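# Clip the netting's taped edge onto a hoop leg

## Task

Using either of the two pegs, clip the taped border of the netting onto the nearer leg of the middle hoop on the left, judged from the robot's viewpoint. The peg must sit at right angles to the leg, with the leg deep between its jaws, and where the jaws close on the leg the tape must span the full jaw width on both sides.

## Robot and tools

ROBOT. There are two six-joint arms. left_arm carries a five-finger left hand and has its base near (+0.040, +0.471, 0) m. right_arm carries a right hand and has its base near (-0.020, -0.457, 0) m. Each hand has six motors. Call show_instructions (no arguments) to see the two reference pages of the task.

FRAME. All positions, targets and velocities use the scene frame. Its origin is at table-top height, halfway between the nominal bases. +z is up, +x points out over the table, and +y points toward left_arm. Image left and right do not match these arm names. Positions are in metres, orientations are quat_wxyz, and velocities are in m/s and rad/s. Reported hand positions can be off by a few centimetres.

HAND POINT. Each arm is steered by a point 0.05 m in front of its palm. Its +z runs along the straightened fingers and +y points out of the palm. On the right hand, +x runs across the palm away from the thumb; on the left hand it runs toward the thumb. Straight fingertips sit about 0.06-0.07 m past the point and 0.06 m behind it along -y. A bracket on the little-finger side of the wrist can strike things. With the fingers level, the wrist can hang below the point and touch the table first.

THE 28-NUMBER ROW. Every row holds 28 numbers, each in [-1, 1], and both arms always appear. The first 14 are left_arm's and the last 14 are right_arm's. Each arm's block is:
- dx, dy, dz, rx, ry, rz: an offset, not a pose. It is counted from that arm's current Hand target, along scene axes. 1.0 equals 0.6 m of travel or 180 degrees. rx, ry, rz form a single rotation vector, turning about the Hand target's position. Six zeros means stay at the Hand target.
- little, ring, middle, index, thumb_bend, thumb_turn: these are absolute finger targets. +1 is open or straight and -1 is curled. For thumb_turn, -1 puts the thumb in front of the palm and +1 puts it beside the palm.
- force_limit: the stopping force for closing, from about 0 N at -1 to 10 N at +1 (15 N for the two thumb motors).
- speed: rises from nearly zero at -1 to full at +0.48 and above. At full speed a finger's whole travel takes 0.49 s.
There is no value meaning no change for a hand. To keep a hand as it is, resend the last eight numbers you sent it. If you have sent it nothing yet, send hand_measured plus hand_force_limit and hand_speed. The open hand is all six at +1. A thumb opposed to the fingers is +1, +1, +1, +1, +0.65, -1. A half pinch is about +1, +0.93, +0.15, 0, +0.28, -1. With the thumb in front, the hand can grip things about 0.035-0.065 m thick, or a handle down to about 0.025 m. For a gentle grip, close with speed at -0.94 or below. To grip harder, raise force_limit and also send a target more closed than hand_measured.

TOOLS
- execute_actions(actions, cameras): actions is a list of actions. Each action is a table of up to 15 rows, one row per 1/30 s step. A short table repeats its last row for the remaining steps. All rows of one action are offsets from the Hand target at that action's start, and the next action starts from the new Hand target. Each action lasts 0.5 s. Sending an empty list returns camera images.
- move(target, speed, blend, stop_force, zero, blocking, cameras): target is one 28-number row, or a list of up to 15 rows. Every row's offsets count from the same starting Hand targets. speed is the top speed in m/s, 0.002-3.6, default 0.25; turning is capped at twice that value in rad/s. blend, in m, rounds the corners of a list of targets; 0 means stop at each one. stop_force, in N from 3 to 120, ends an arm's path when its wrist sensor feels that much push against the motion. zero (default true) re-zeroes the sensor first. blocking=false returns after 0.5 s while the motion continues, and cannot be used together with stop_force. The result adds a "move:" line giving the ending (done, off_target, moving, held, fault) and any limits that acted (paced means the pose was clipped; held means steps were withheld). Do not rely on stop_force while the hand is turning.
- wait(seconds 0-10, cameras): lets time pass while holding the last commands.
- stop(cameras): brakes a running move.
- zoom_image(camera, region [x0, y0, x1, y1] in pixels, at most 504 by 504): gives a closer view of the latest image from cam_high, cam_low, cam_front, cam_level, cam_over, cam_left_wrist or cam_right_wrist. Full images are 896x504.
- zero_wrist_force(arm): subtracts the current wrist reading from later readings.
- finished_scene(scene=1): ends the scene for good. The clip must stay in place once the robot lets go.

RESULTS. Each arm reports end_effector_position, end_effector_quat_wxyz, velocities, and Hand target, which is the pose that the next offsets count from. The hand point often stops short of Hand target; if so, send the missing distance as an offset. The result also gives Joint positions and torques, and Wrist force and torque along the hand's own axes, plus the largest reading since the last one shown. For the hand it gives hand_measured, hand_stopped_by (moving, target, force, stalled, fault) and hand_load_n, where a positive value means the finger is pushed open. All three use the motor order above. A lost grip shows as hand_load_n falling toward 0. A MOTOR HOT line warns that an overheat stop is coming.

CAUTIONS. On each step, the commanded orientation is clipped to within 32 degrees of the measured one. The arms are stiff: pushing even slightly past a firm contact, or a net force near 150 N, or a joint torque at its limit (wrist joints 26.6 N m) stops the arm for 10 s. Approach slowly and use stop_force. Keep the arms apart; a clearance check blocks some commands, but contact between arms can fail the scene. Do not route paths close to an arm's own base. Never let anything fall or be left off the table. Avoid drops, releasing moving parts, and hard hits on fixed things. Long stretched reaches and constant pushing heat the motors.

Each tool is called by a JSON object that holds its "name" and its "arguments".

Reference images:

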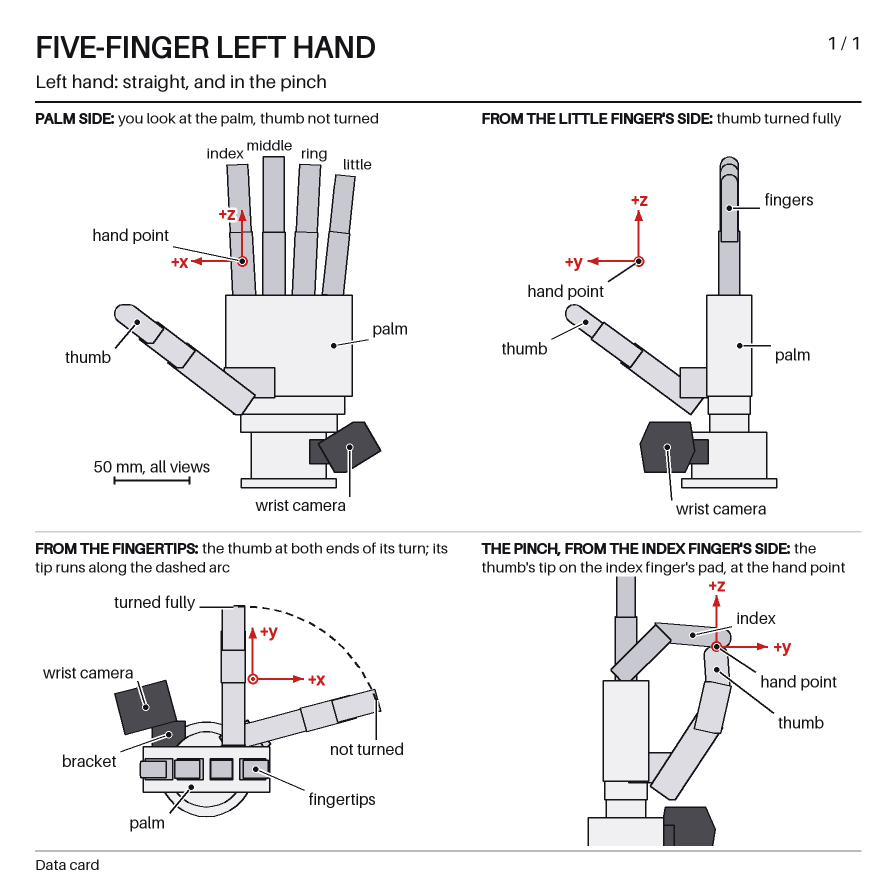

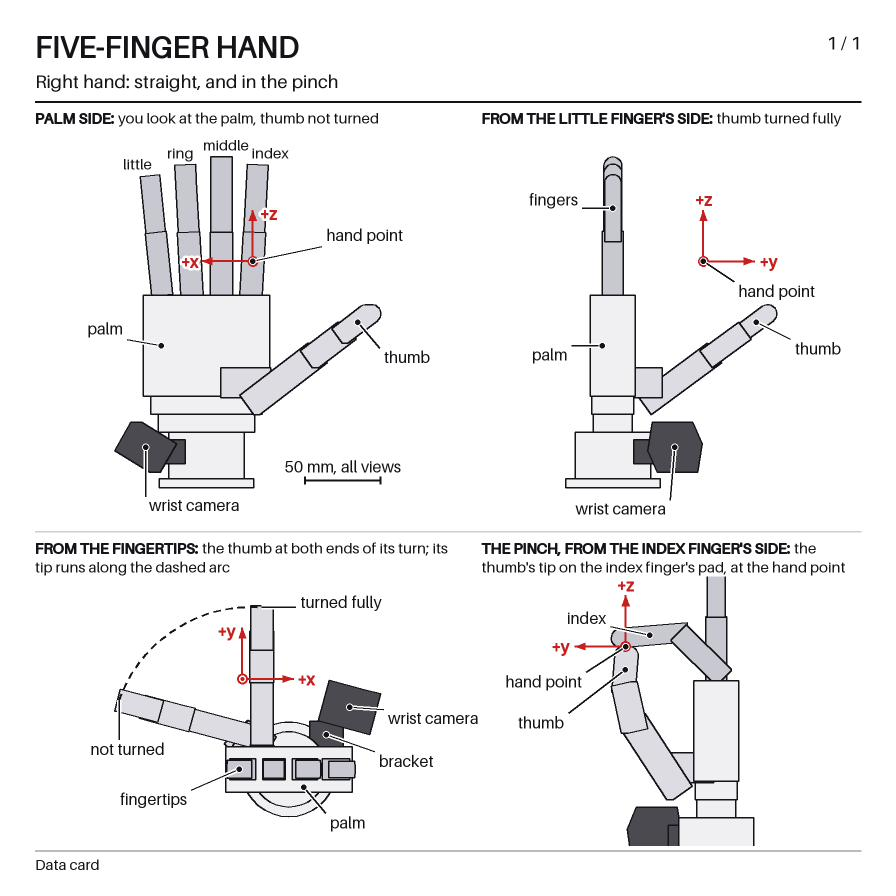

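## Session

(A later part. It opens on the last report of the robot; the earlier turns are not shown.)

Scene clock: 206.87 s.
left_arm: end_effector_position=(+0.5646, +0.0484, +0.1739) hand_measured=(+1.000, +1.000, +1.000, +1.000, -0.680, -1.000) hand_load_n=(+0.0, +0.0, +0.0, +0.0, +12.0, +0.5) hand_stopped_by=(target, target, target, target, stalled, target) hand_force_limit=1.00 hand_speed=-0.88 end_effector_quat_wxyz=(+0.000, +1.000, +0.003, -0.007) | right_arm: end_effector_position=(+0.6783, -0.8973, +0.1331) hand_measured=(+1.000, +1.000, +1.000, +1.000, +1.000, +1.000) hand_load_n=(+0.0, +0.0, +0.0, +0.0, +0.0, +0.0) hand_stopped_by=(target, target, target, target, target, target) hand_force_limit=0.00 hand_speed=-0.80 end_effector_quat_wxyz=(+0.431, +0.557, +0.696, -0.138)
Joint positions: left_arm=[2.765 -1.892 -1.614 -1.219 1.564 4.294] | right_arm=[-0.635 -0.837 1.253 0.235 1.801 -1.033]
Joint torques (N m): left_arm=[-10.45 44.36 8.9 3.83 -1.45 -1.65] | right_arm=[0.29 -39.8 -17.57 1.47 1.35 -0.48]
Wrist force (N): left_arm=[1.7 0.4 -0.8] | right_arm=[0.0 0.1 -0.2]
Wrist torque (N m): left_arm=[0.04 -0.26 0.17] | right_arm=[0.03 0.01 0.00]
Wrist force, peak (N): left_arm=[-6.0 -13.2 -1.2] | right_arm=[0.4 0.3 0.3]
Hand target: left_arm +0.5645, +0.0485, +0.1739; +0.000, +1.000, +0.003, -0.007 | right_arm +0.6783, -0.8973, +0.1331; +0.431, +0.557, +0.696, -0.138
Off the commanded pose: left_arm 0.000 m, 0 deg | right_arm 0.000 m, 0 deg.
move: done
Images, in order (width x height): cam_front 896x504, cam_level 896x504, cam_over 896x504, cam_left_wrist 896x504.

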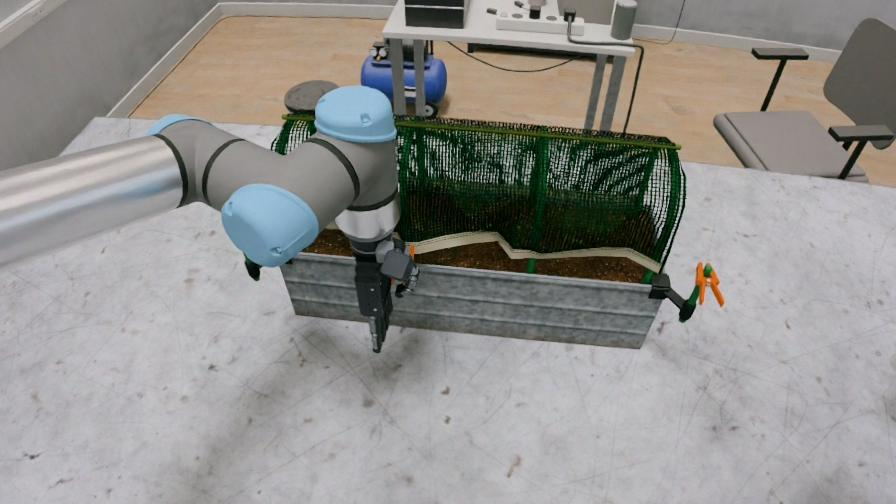

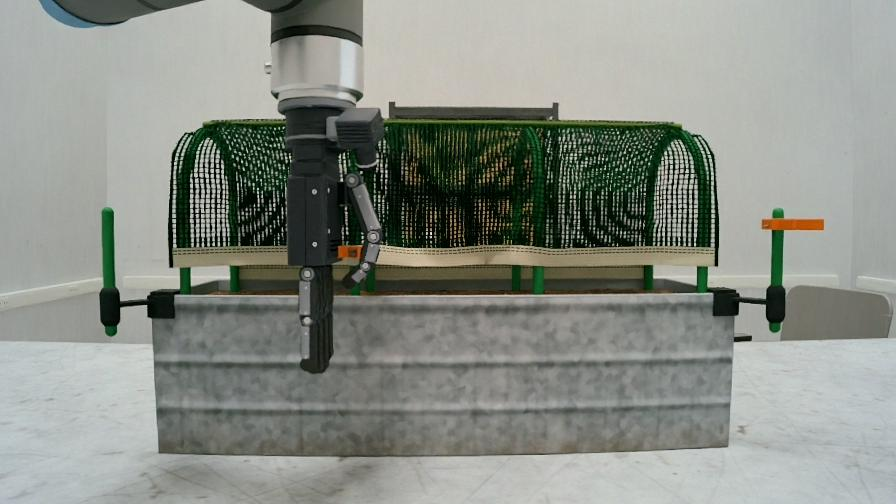

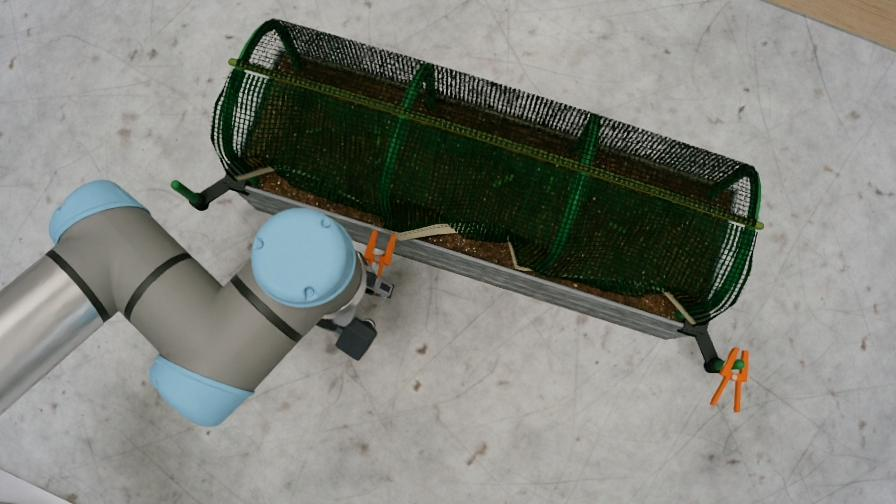

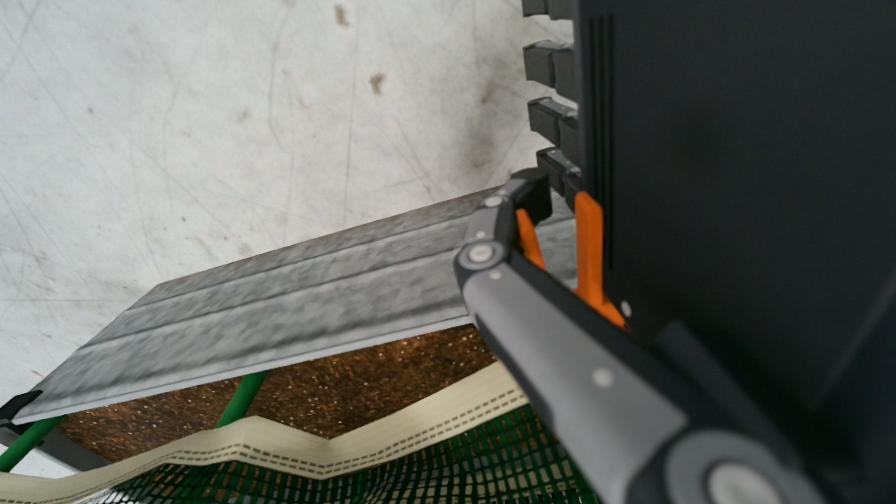

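{"name": "move", "arguments": {"target": [[0,-0.0025,-0.006,0,0,0,1,1,1,1,-0.69,-1,1.0,-0.88,0,0,0,0,0,0,1,1,1,1,1,1,0.0,-0.8],[0.02,-0.0025,-0.006,0,0,0,1,1,1,1,-0.69,-1,1.0,-0.88,0,0,0,0,0,0,1,1,1,1,1,1,0.0,-0.8]], "speed": 0.02, "cameras": ["cam_over","cam_level","cam_left_wrist","cam_front"]}}

{"name": "zoom_image", "arguments": {"camera": "cam_over", "region": [360, 195, 420, 255]}}

{"name": "zoom_image", "arguments": {"camera": "cam_level", "region": [320, 220, 420, 290]}}

{"name": "zoom_image", "arguments": {"camera": "cam_front", "region": [370, 210, 450, 270]}}

Scene clock: 208.93 s.
left_arm: end_effector_position=(+0.5763, +0.0470, +0.1703) hand_measured=(+1.000, +1.000, +1.000, +1.000, -0.680, -1.000) hand_load_n=(+0.0, +0.0, +0.0, +0.0, +12.0, +0.0) hand_stopped_by=(target, target, target, target, stalled, target) hand_force_limit=1.00 hand_speed=-0.88 end_effector_quat_wxyz=(+0.000, +1.000, +0.003, -0.007) | right_arm: end_effector_position=(+0.6783, -0.8973, +0.1331) hand_measured=(+1.000, +1.000, +1.000, +1.000, +1.000, +1.000) hand_load_n=(+0.0, +0.0, +0.0, +0.0, +0.0, +0.0) hand_stopped_by=(target, target, target, target, target, target) hand_force_limit=0.00 hand_speed=-0.80 end_effector_quat_wxyz=(+0.431, +0.557, +0.696, -0.138)
Joint positions: left_arm=[2.771 -1.919 -1.588 -1.22 1.564 4.299] | right_arm=[-0.635 -0.837 1.253 0.235 1.801 -1.033]
Joint torques (N m): left_arm=[9.26 29.25 34.01 0.65 1.58 1.62] | right_arm=[0.13 -40.5 -17.07 1.51 1.37 -0.51]
Wrist force (N): left_arm=[1.9 0.4 -0.7] | right_arm=[0.4 -0.2 -0.1]
Wrist torque (N m): left_arm=[0.05 -0.28 0.00] | right_arm=[-0.01 -0.06 0.02]
Wrist force, peak (N): left_arm=[1.9 0.8 -1.1] | right_arm=[0.5 0.3 0.1]
Hand target: left_arm +0.5765, +0.0470, +0.1703; +0.000, +1.000, +0.003, -0.007 | right_arm +0.6783, -0.8973, +0.1331; +0.431, +0.557, +0.696, -0.138
Off the commanded pose: left_arm 0.000 m, 0 deg | right_arm 0.000 m, 0 deg.
move: done
Images, in order (width x height): cam_front 896x504, cam_level 896x504, cam_over 896x504, cam_left_wrist 896x504.

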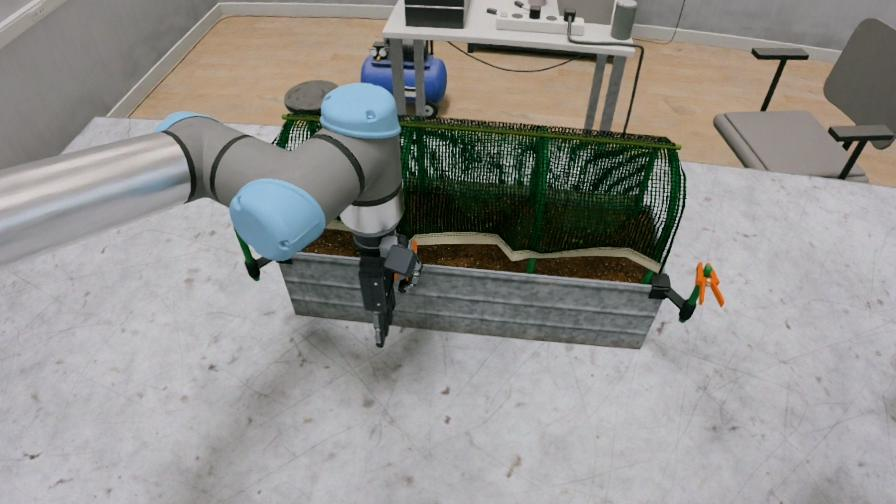

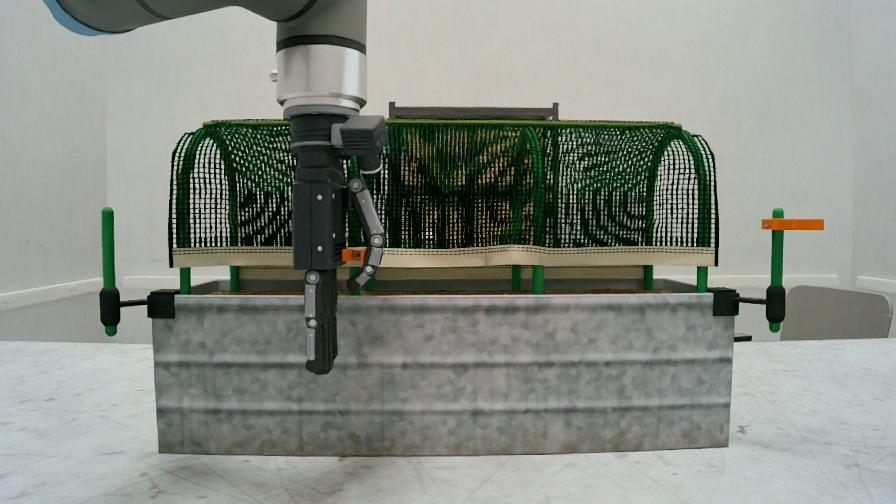

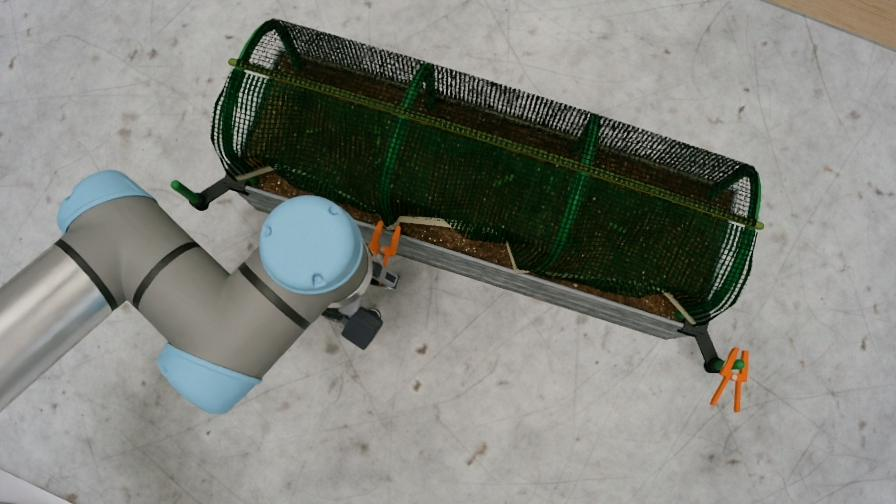

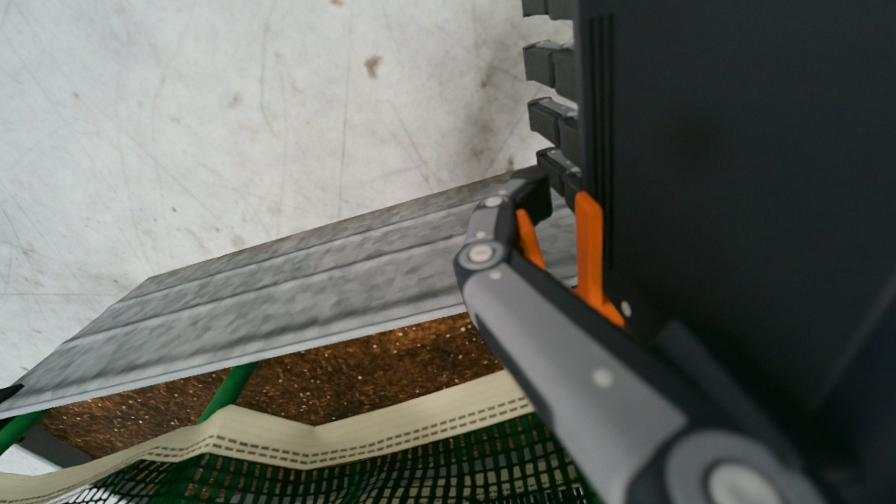

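Scaled by 8.400 from the camera's 896x504 image, which has a finer 1280x720 frame.

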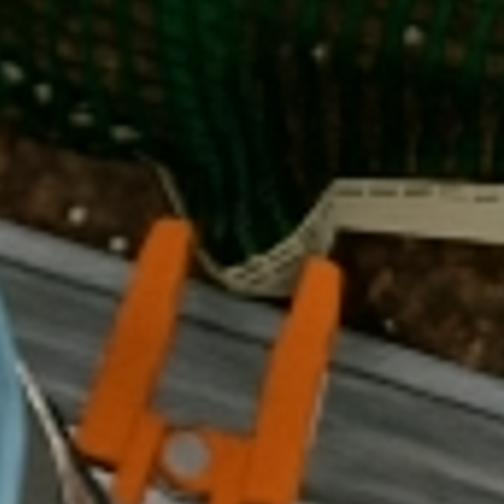

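Scaled by 5.040 from the camera's 896x504 image, which has a finer 1280x720 frame.

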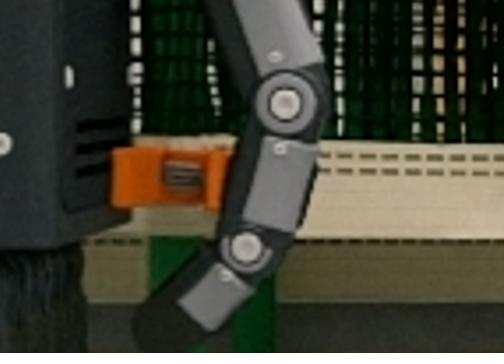

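Scaled by 6.300 from the camera's 896x504 image, which has a finer 1280x720 frame.

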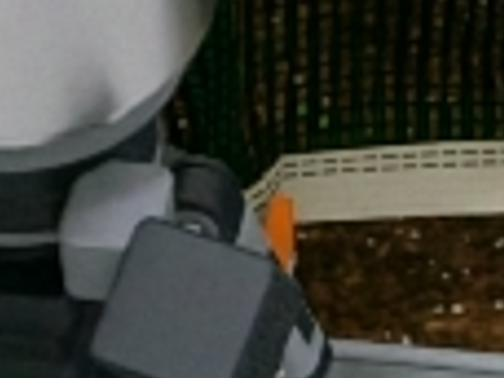

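{"name": "move", "arguments": {"target": [0.0117,0,0,0,0,0,1,1,1,1,-0.69,-1,1.0,-0.88,0,0,0,0,0,0,1,1,1,1,1,1,0.0,-0.8], "speed": 0.02, "stop_force": 16, "cameras": ["cam_over","cam_level","cam_front"]}}

Scene clock: 211.40 s.
left_arm: end_effector_position=(+0.5835, +0.0470, +0.1703) hand_measured=(+1.000, +1.000, +1.000, +1.000, -0.680, -1.000) hand_load_n=(+0.0, +0.0, +0.0, +0.0, +11.5, +1.0) hand_stopped_by=(target, target, target, target, stalled, target) hand_force_limit=1.00 hand_speed=-0.88 end_effector_quat_wxyz=(+0.000, +1.000, +0.003, -0.007) | right_arm: end_effector_position=(+0.6783, -0.8973, +0.1331) hand_measured=(+1.000, +1.000, +1.000, +1.000, +1.000, +1.000) hand_load_n=(+0.0, +0.0, +0.0, +0.0, +0.0, +0.0) hand_stopped_by=(target, target, target, target, target, target) hand_force_limit=0.00 hand_speed=-0.80 end_effector_quat_wxyz=(+0.431, +0.557, +0.696, -0.138)
Joint positions: left_arm=[2.776 -1.932 -1.569 -1.225 1.564 4.304] | right_arm=[-0.635 -0.837 1.253 0.235 1.801 -1.033]
Joint torques (N m): left_arm=[10.75 27.72 37.78 2.3 0.86 1.95] | right_arm=[0.93 -40.23 -17.04 1.46 1.35 -0.51]
Wrist force (N): left_arm=[-6.7 -5.0 -0.9] | right_arm=[0.1 0.4 -0.2]
Wrist torque (N m): left_arm=[-0.15 -0.03 -0.64] | right_arm=[0.09 -0.02 0.02]
Wrist force, peak (N): left_arm=[-7.2 -5.1 -0.8] | right_arm=[-0.2 0.6 0.0]
Hand target: left_arm +0.5835, +0.0470, +0.1703; +0.000, +1.000, +0.003, -0.007 | right_arm +0.6783, -0.8973, +0.1331; +0.431, +0.557, +0.696, -0.138
Off the commanded pose: left_arm 0.000 m, 0 deg | right_arm 0.000 m, 0 deg.
move: done
Images, in order (width x height): cam_front 896x504, cam_level 896x504, cam_over 896x504.

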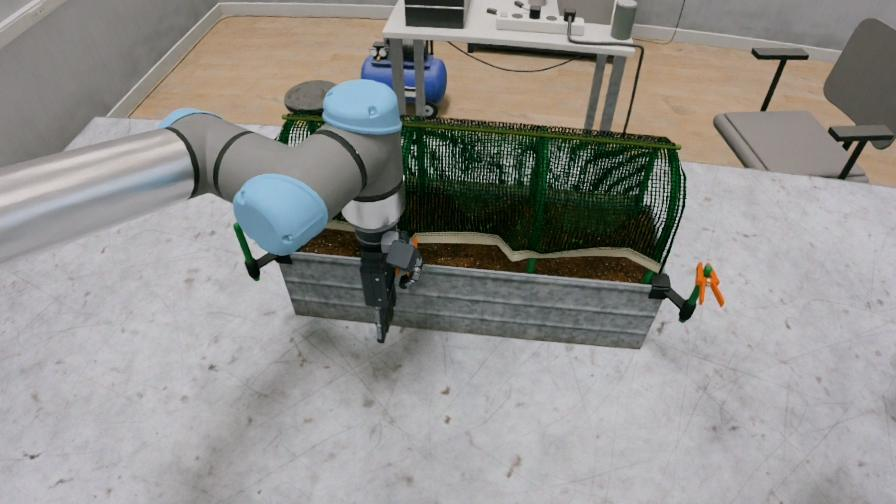

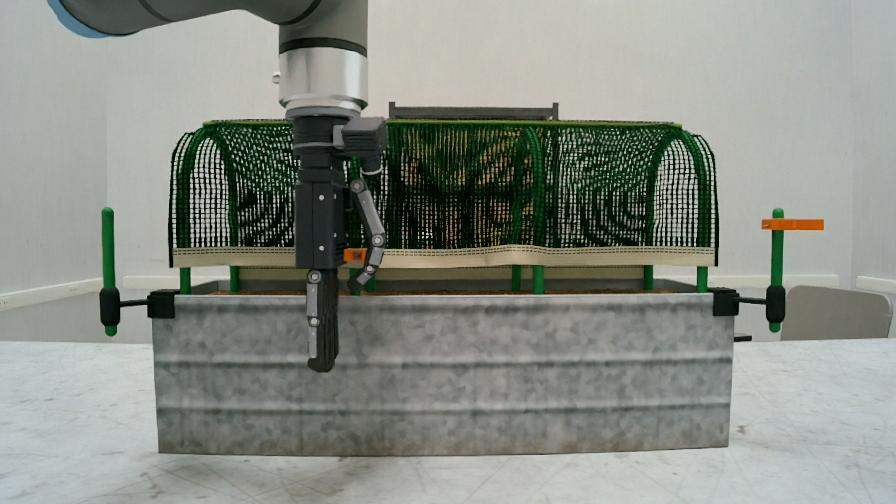

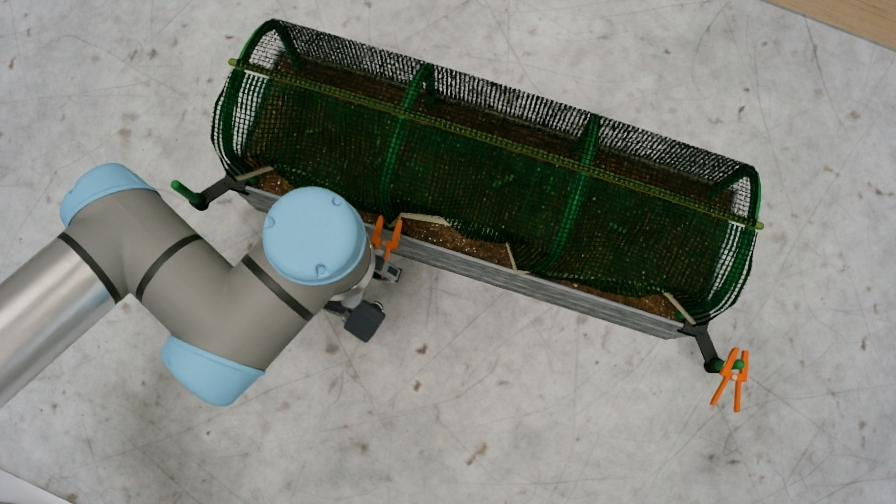

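{"name": "zoom_image", "arguments": {"camera": "cam_over", "region": [360, 195, 420, 255]}}

{"name": "zoom_image", "arguments": {"camera": "cam_level", "region": [320, 220, 420, 290]}}

{"name": "zoom_image", "arguments": {"camera": "cam_front", "region": [370, 210, 450, 270]}}

Scaled by 8.400 from the camera's 896x504 image, which has a finer 1280x720 frame.

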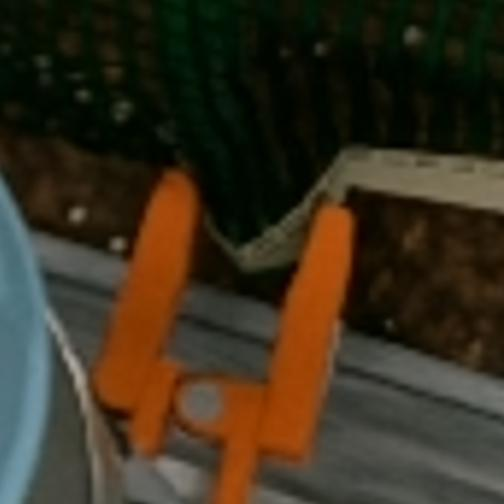

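Scaled by 5.040 from the camera's 896x504 image, which has a finer 1280x720 frame.

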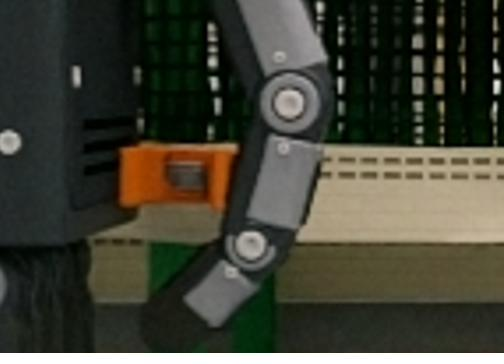

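Scaled by 6.300 from the camera's 896x504 image, which has a finer 1280x720 frame.

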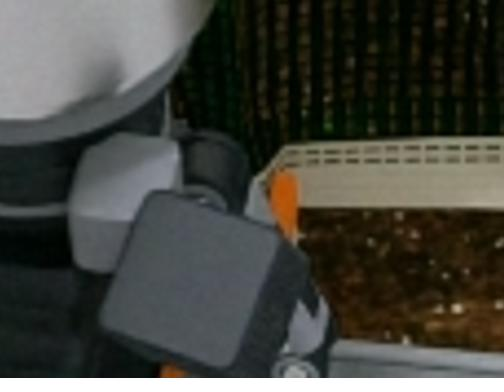

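{"name": "zoom_image", "arguments": {"camera": "cam_level", "region": [220, 200, 520, 320]}}

{"name": "zoom_image", "arguments": {"camera": "cam_over", "region": [220, 140, 470, 280]}}

Scaled by 1.680 from the camera's 896x504 image, which has a finer 1280x720 frame.

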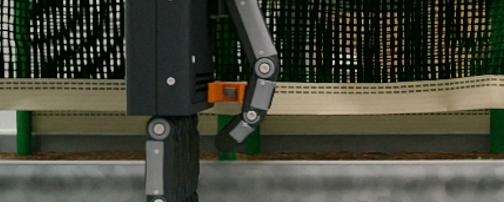

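Scaled by 2.016 from the camera's 896x504 image, which has a finer 1280x720 frame.

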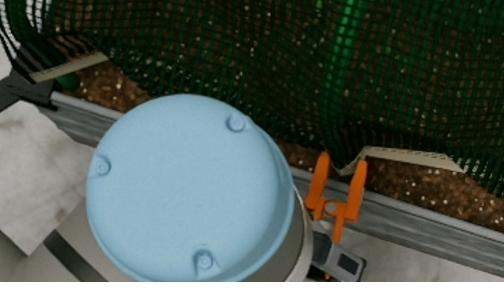

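{"name": "move", "arguments": {"target": [[-0.0083,0,-0.0042,0,0,0,1,1,1,1,-0.69,-1,1.0,-0.88,0,0,0,0,0,0,1,1,1,1,1,1,0.0,-0.8],[0.0067,0,-0.0042,0,0,0,1,1,1,1,-0.69,-1,1.0,-0.88,0,0,0,0,0,0,1,1,1,1,1,1,0.0,-0.8]], "speed": 0.02, "stop_force": 18, "cameras": ["cam_over","cam_level","cam_front"]}}

{"name": "zoom_image", "arguments": {"camera": "cam_over", "region": [360, 195, 420, 255]}}

{"name": "zoom_image", "arguments": {"camera": "cam_level", "region": [270, 220, 420, 290]}}

{"name": "zoom_image", "arguments": {"camera": "cam_front", "region": [370, 210, 450, 270]}}

Scene clock: 215.23 s.
left_arm: end_effector_position=(+0.5875, +0.0470, +0.1678) hand_measured=(+1.000, +1.000, +1.000, +1.000, -0.680, -1.000) hand_load_n=(+0.0, +0.0, +0.0, +0.0, +10.5, +3.0) hand_stopped_by=(target, target, target, target, stalled, target) hand_force_limit=1.00 hand_speed=-0.88 end_effector_quat_wxyz=(+0.000, +1.000, +0.003, -0.007) | right_arm: end_effector_position=(+0.6783, -0.8973, +0.1331) hand_measured=(+1.000, +1.000, +1.000, +1.000, +1.000, +1.000) hand_load_n=(+0.0, +0.0, +0.0, +0.0, +0.0, +0.0) hand_stopped_by=(target, target, target, target, target, target) hand_force_limit=0.00 hand_speed=-0.80 end_effector_quat_wxyz=(+0.431, +0.557, +0.696, -0.138)
Joint positions: left_arm=[2.778 -1.941 -1.563 -1.222 1.564 4.306] | right_arm=[-0.635 -0.837 1.253 0.235 1.801 -1.033]
Joint torques (N m): left_arm=[5.87 28.08 37.82 2.08 0.05 2.53] | right_arm=[0.33 -40.69 -16.99 1.43 1.29 -0.59]
Wrist force (N): left_arm=[-4.1 -10.3 -1.2] | right_arm=[0.0 0.1 0.0]
Wrist torque (N m): left_arm=[-0.39 -0.04 -0.69] | right_arm=[0.02 -0.01 0.01]
Wrist force, peak (N): left_arm=[-4.1 -10.3 -1.2] | right_arm=[0.5 0.5 -0.1]
Hand target: left_arm +0.5875, +0.0470, +0.1678; +0.000, +1.000, +0.003, -0.007 | right_arm +0.6783, -0.8973, +0.1331; +0.431, +0.557, +0.696, -0.138
Off the commanded pose: left_arm 0.000 m, 0 deg | right_arm 0.000 m, 0 deg.
move: done
Images, in order (width x height): cam_front 896x504, cam_level 896x504, cam_over 896x504.

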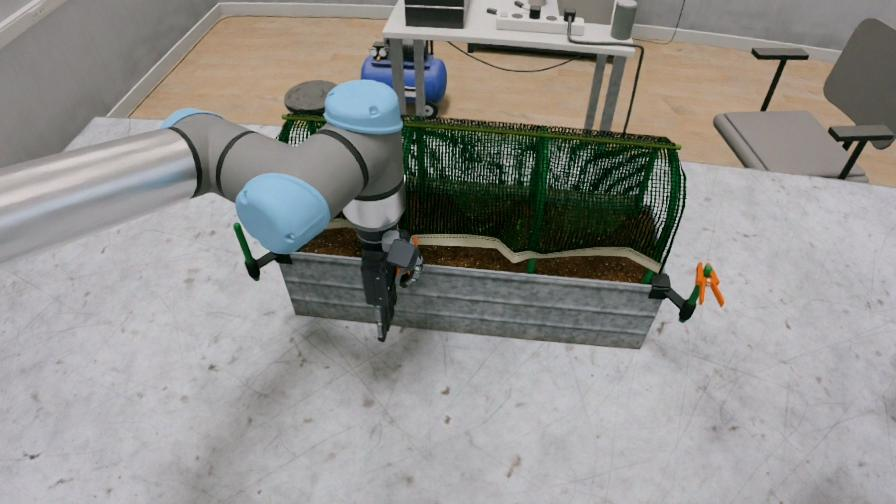

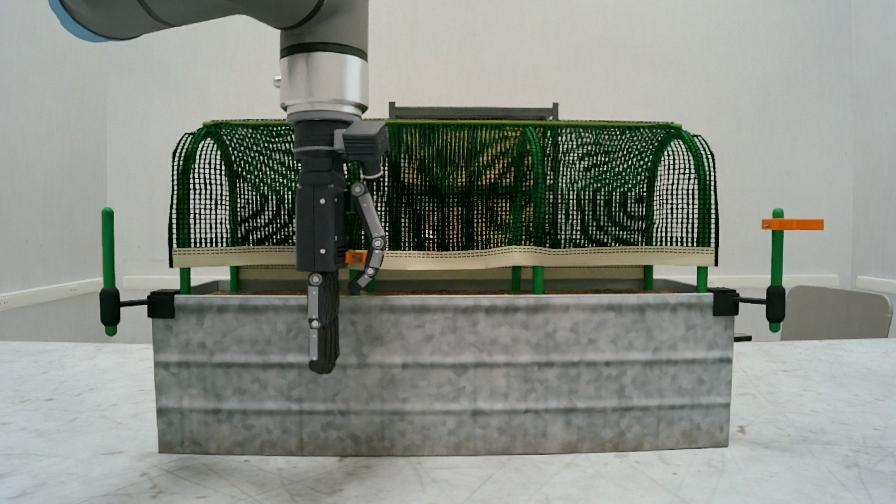

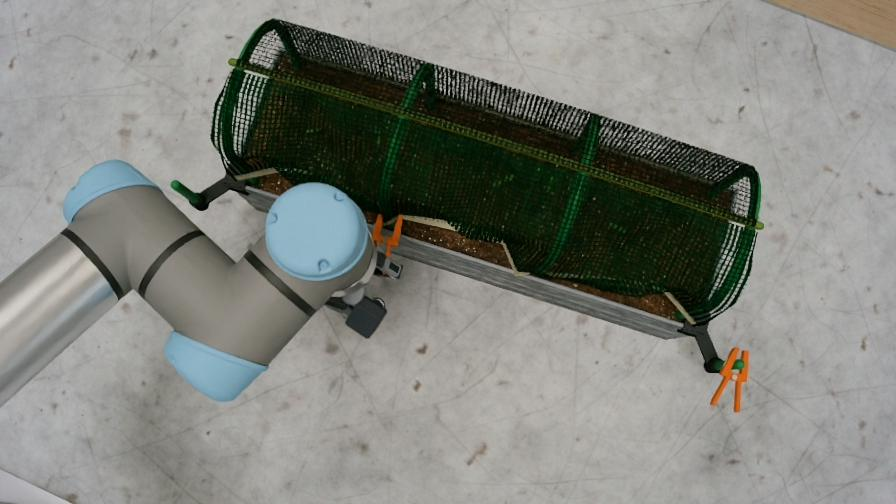

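Scaled by 8.400 from the camera's 896x504 image, which has a finer 1280x720 frame.

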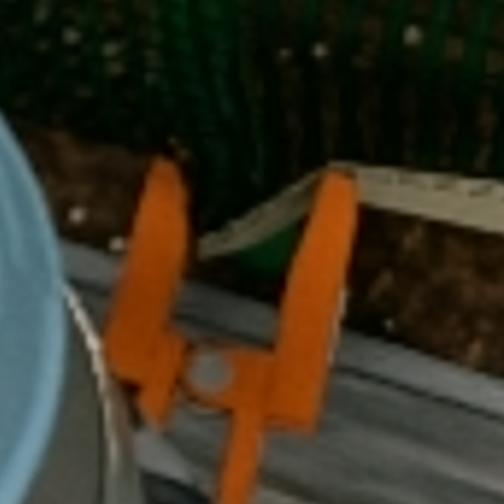

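Scaled by 3.360 from the camera's 896x504 image, which has a finer 1280x720 frame.

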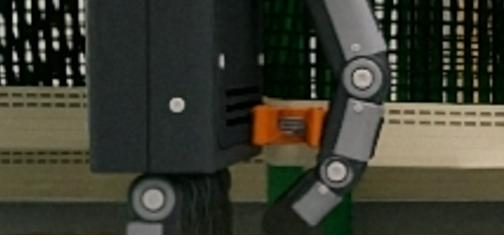

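Scaled by 6.300 from the camera's 896x504 image, which has a finer 1280x720 frame.

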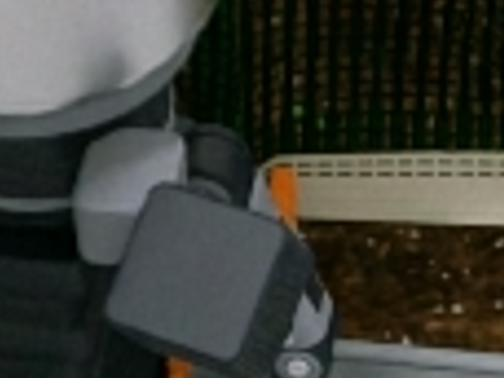

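{"name": "zoom_image", "arguments": {"camera": "cam_level", "region": [260, 230, 320, 280]}}

{"name": "zoom_image", "arguments": {"camera": "cam_level", "region": [335, 230, 395, 280]}}

{"name": "zoom_image", "arguments": {"camera": "cam_over", "region": [372, 205, 408, 245]}}

Scaled by 8.400 from the camera's 896x504 image, which has a finer 1280x720 frame.

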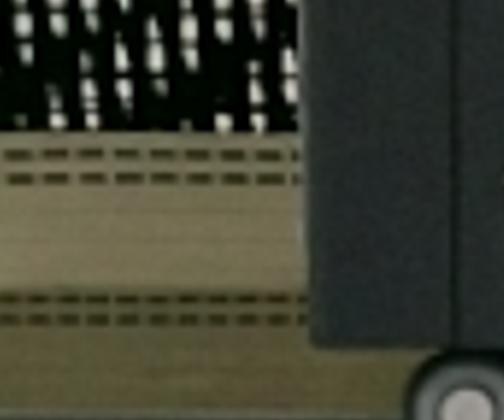

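Scaled by 8.400 from the camera's 896x504 image, which has a finer 1280x720 frame.

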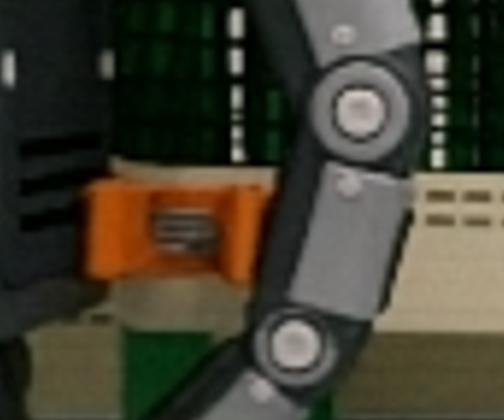

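Scaled by 12.600 from the camera's 896x504 image, which has a finer 1280x720 frame.

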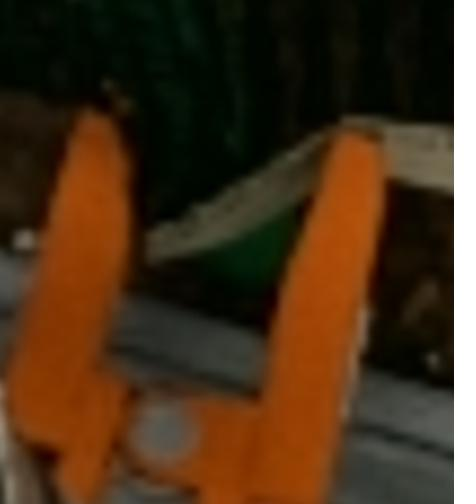

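{"name": "move", "arguments": {"target": [0.0058,0,-0.0017,0,0,0,1,1,1,1,-0.69,-1,1.0,-0.88,0,0,0,0,0,0,1,1,1,1,1,1,0.0,-0.8], "speed": 0.015, "stop_force": 20, "cameras": ["cam_over","cam_level","cam_front"]}}

{"name": "zoom_image", "arguments": {"camera": "cam_level", "region": [335, 230, 395, 280]}}

{"name": "zoom_image", "arguments": {"camera": "cam_over", "region": [372, 205, 408, 245]}}

Scene clock: 219.00 s.
left_arm: end_effector_position=(+0.5910, +0.0470, +0.1667) hand_measured=(+1.000, +1.000, +1.000, +1.000, -0.680, -1.000) hand_load_n=(+0.0, +0.0, +0.0, +0.0, +10.0, +3.5) hand_stopped_by=(target, target, target, target, stalled, target) hand_force_limit=1.00 hand_speed=-0.88 end_effector_quat_wxyz=(+0.000, +1.000, +0.003, -0.007) | right_arm: end_effector_position=(+0.6783, -0.8973, +0.1331) hand_measured=(+1.000, +1.000, +1.000, +1.000, +1.000, +1.000) hand_load_n=(+0.0, +0.0, +0.0, +0.0, +0.0, +0.0) hand_stopped_by=(target, target, target, target, target, target) hand_force_limit=0.00 hand_speed=-0.80 end_effector_quat_wxyz=(+0.431, +0.557, +0.696, -0.138)
Joint positions: left_arm=[2.78 -1.948 -1.555 -1.222 1.564 4.308] | right_arm=[-0.635 -0.837 1.253 0.235 1.801 -1.033]
Joint torques (N m): left_arm=[6.3 27.75 37.01 2.42 -0.26 2.7] | right_arm=[0.33 -40.32 -17.38 1.51 1.34 -0.52]
Wrist force (N): left_arm=[-4.8 -12.5 -1.9] | right_arm=[0.1 0.0 0.1]
Wrist torque (N m): left_arm=[-0.46 0.00 -0.77] | right_arm=[0.00 -0.02 0.01]
Wrist force, peak (N): left_arm=[-4.9 -12.7 -1.8] | right_arm=[0.2 0.6 0.2]
Hand target: left_arm +0.5910, +0.0470, +0.1667; +0.000, +1.000, +0.003, -0.007 | right_arm +0.6783, -0.8973, +0.1331; +0.431, +0.557, +0.696, -0.138
Off the commanded pose: left_arm 0.000 m, 0 deg | right_arm 0.000 m, 0 deg.
move: done
Images, in order (width x height): cam_front 896x504, cam_level 896x504, cam_over 896x504.

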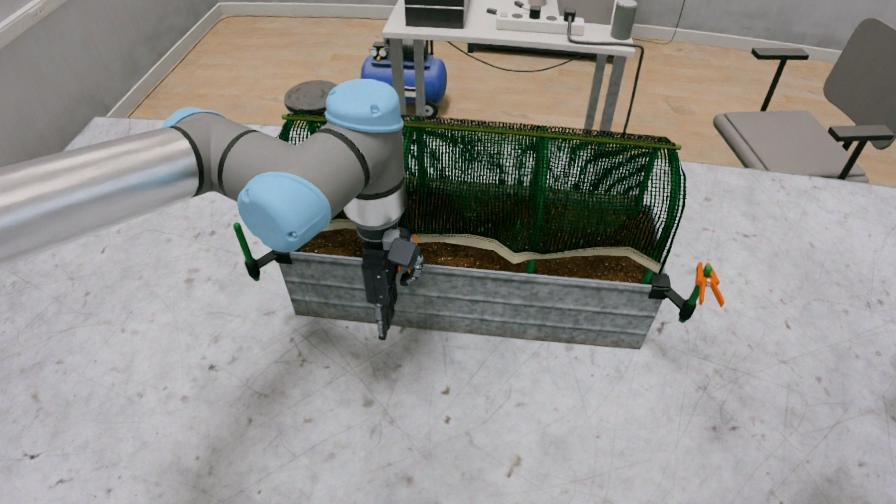

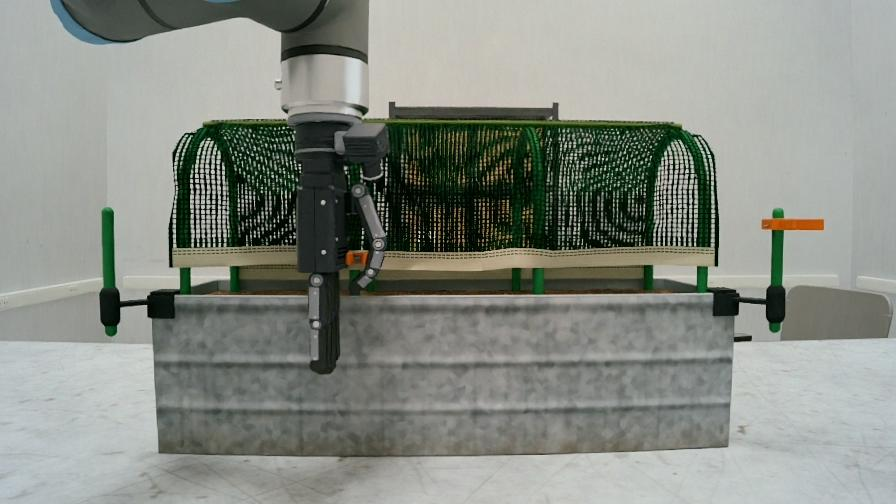

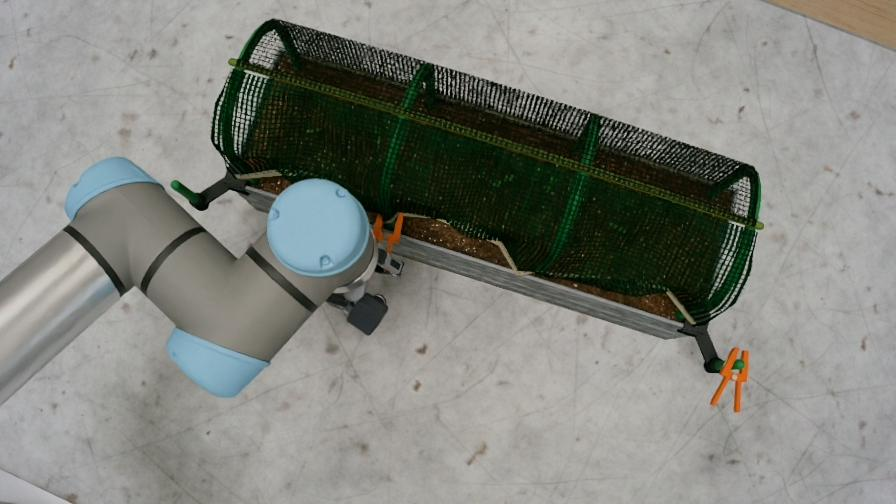

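Scaled by 8.400 from the camera's 896x504 image, which has a finer 1280x720 frame.

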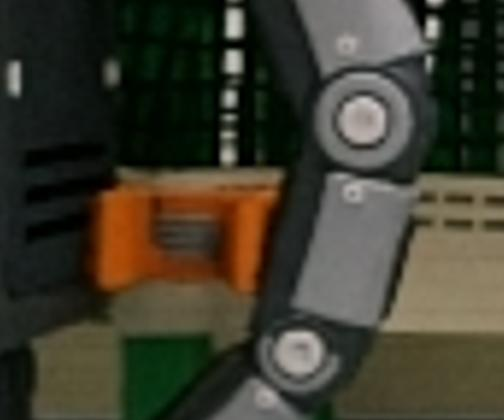

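Scaled by 12.600 from the camera's 896x504 image, which has a finer 1280x720 frame.

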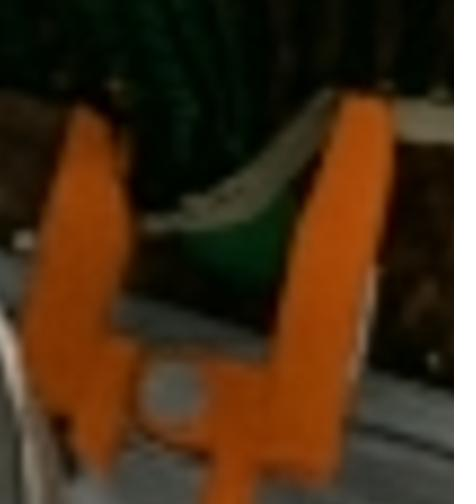

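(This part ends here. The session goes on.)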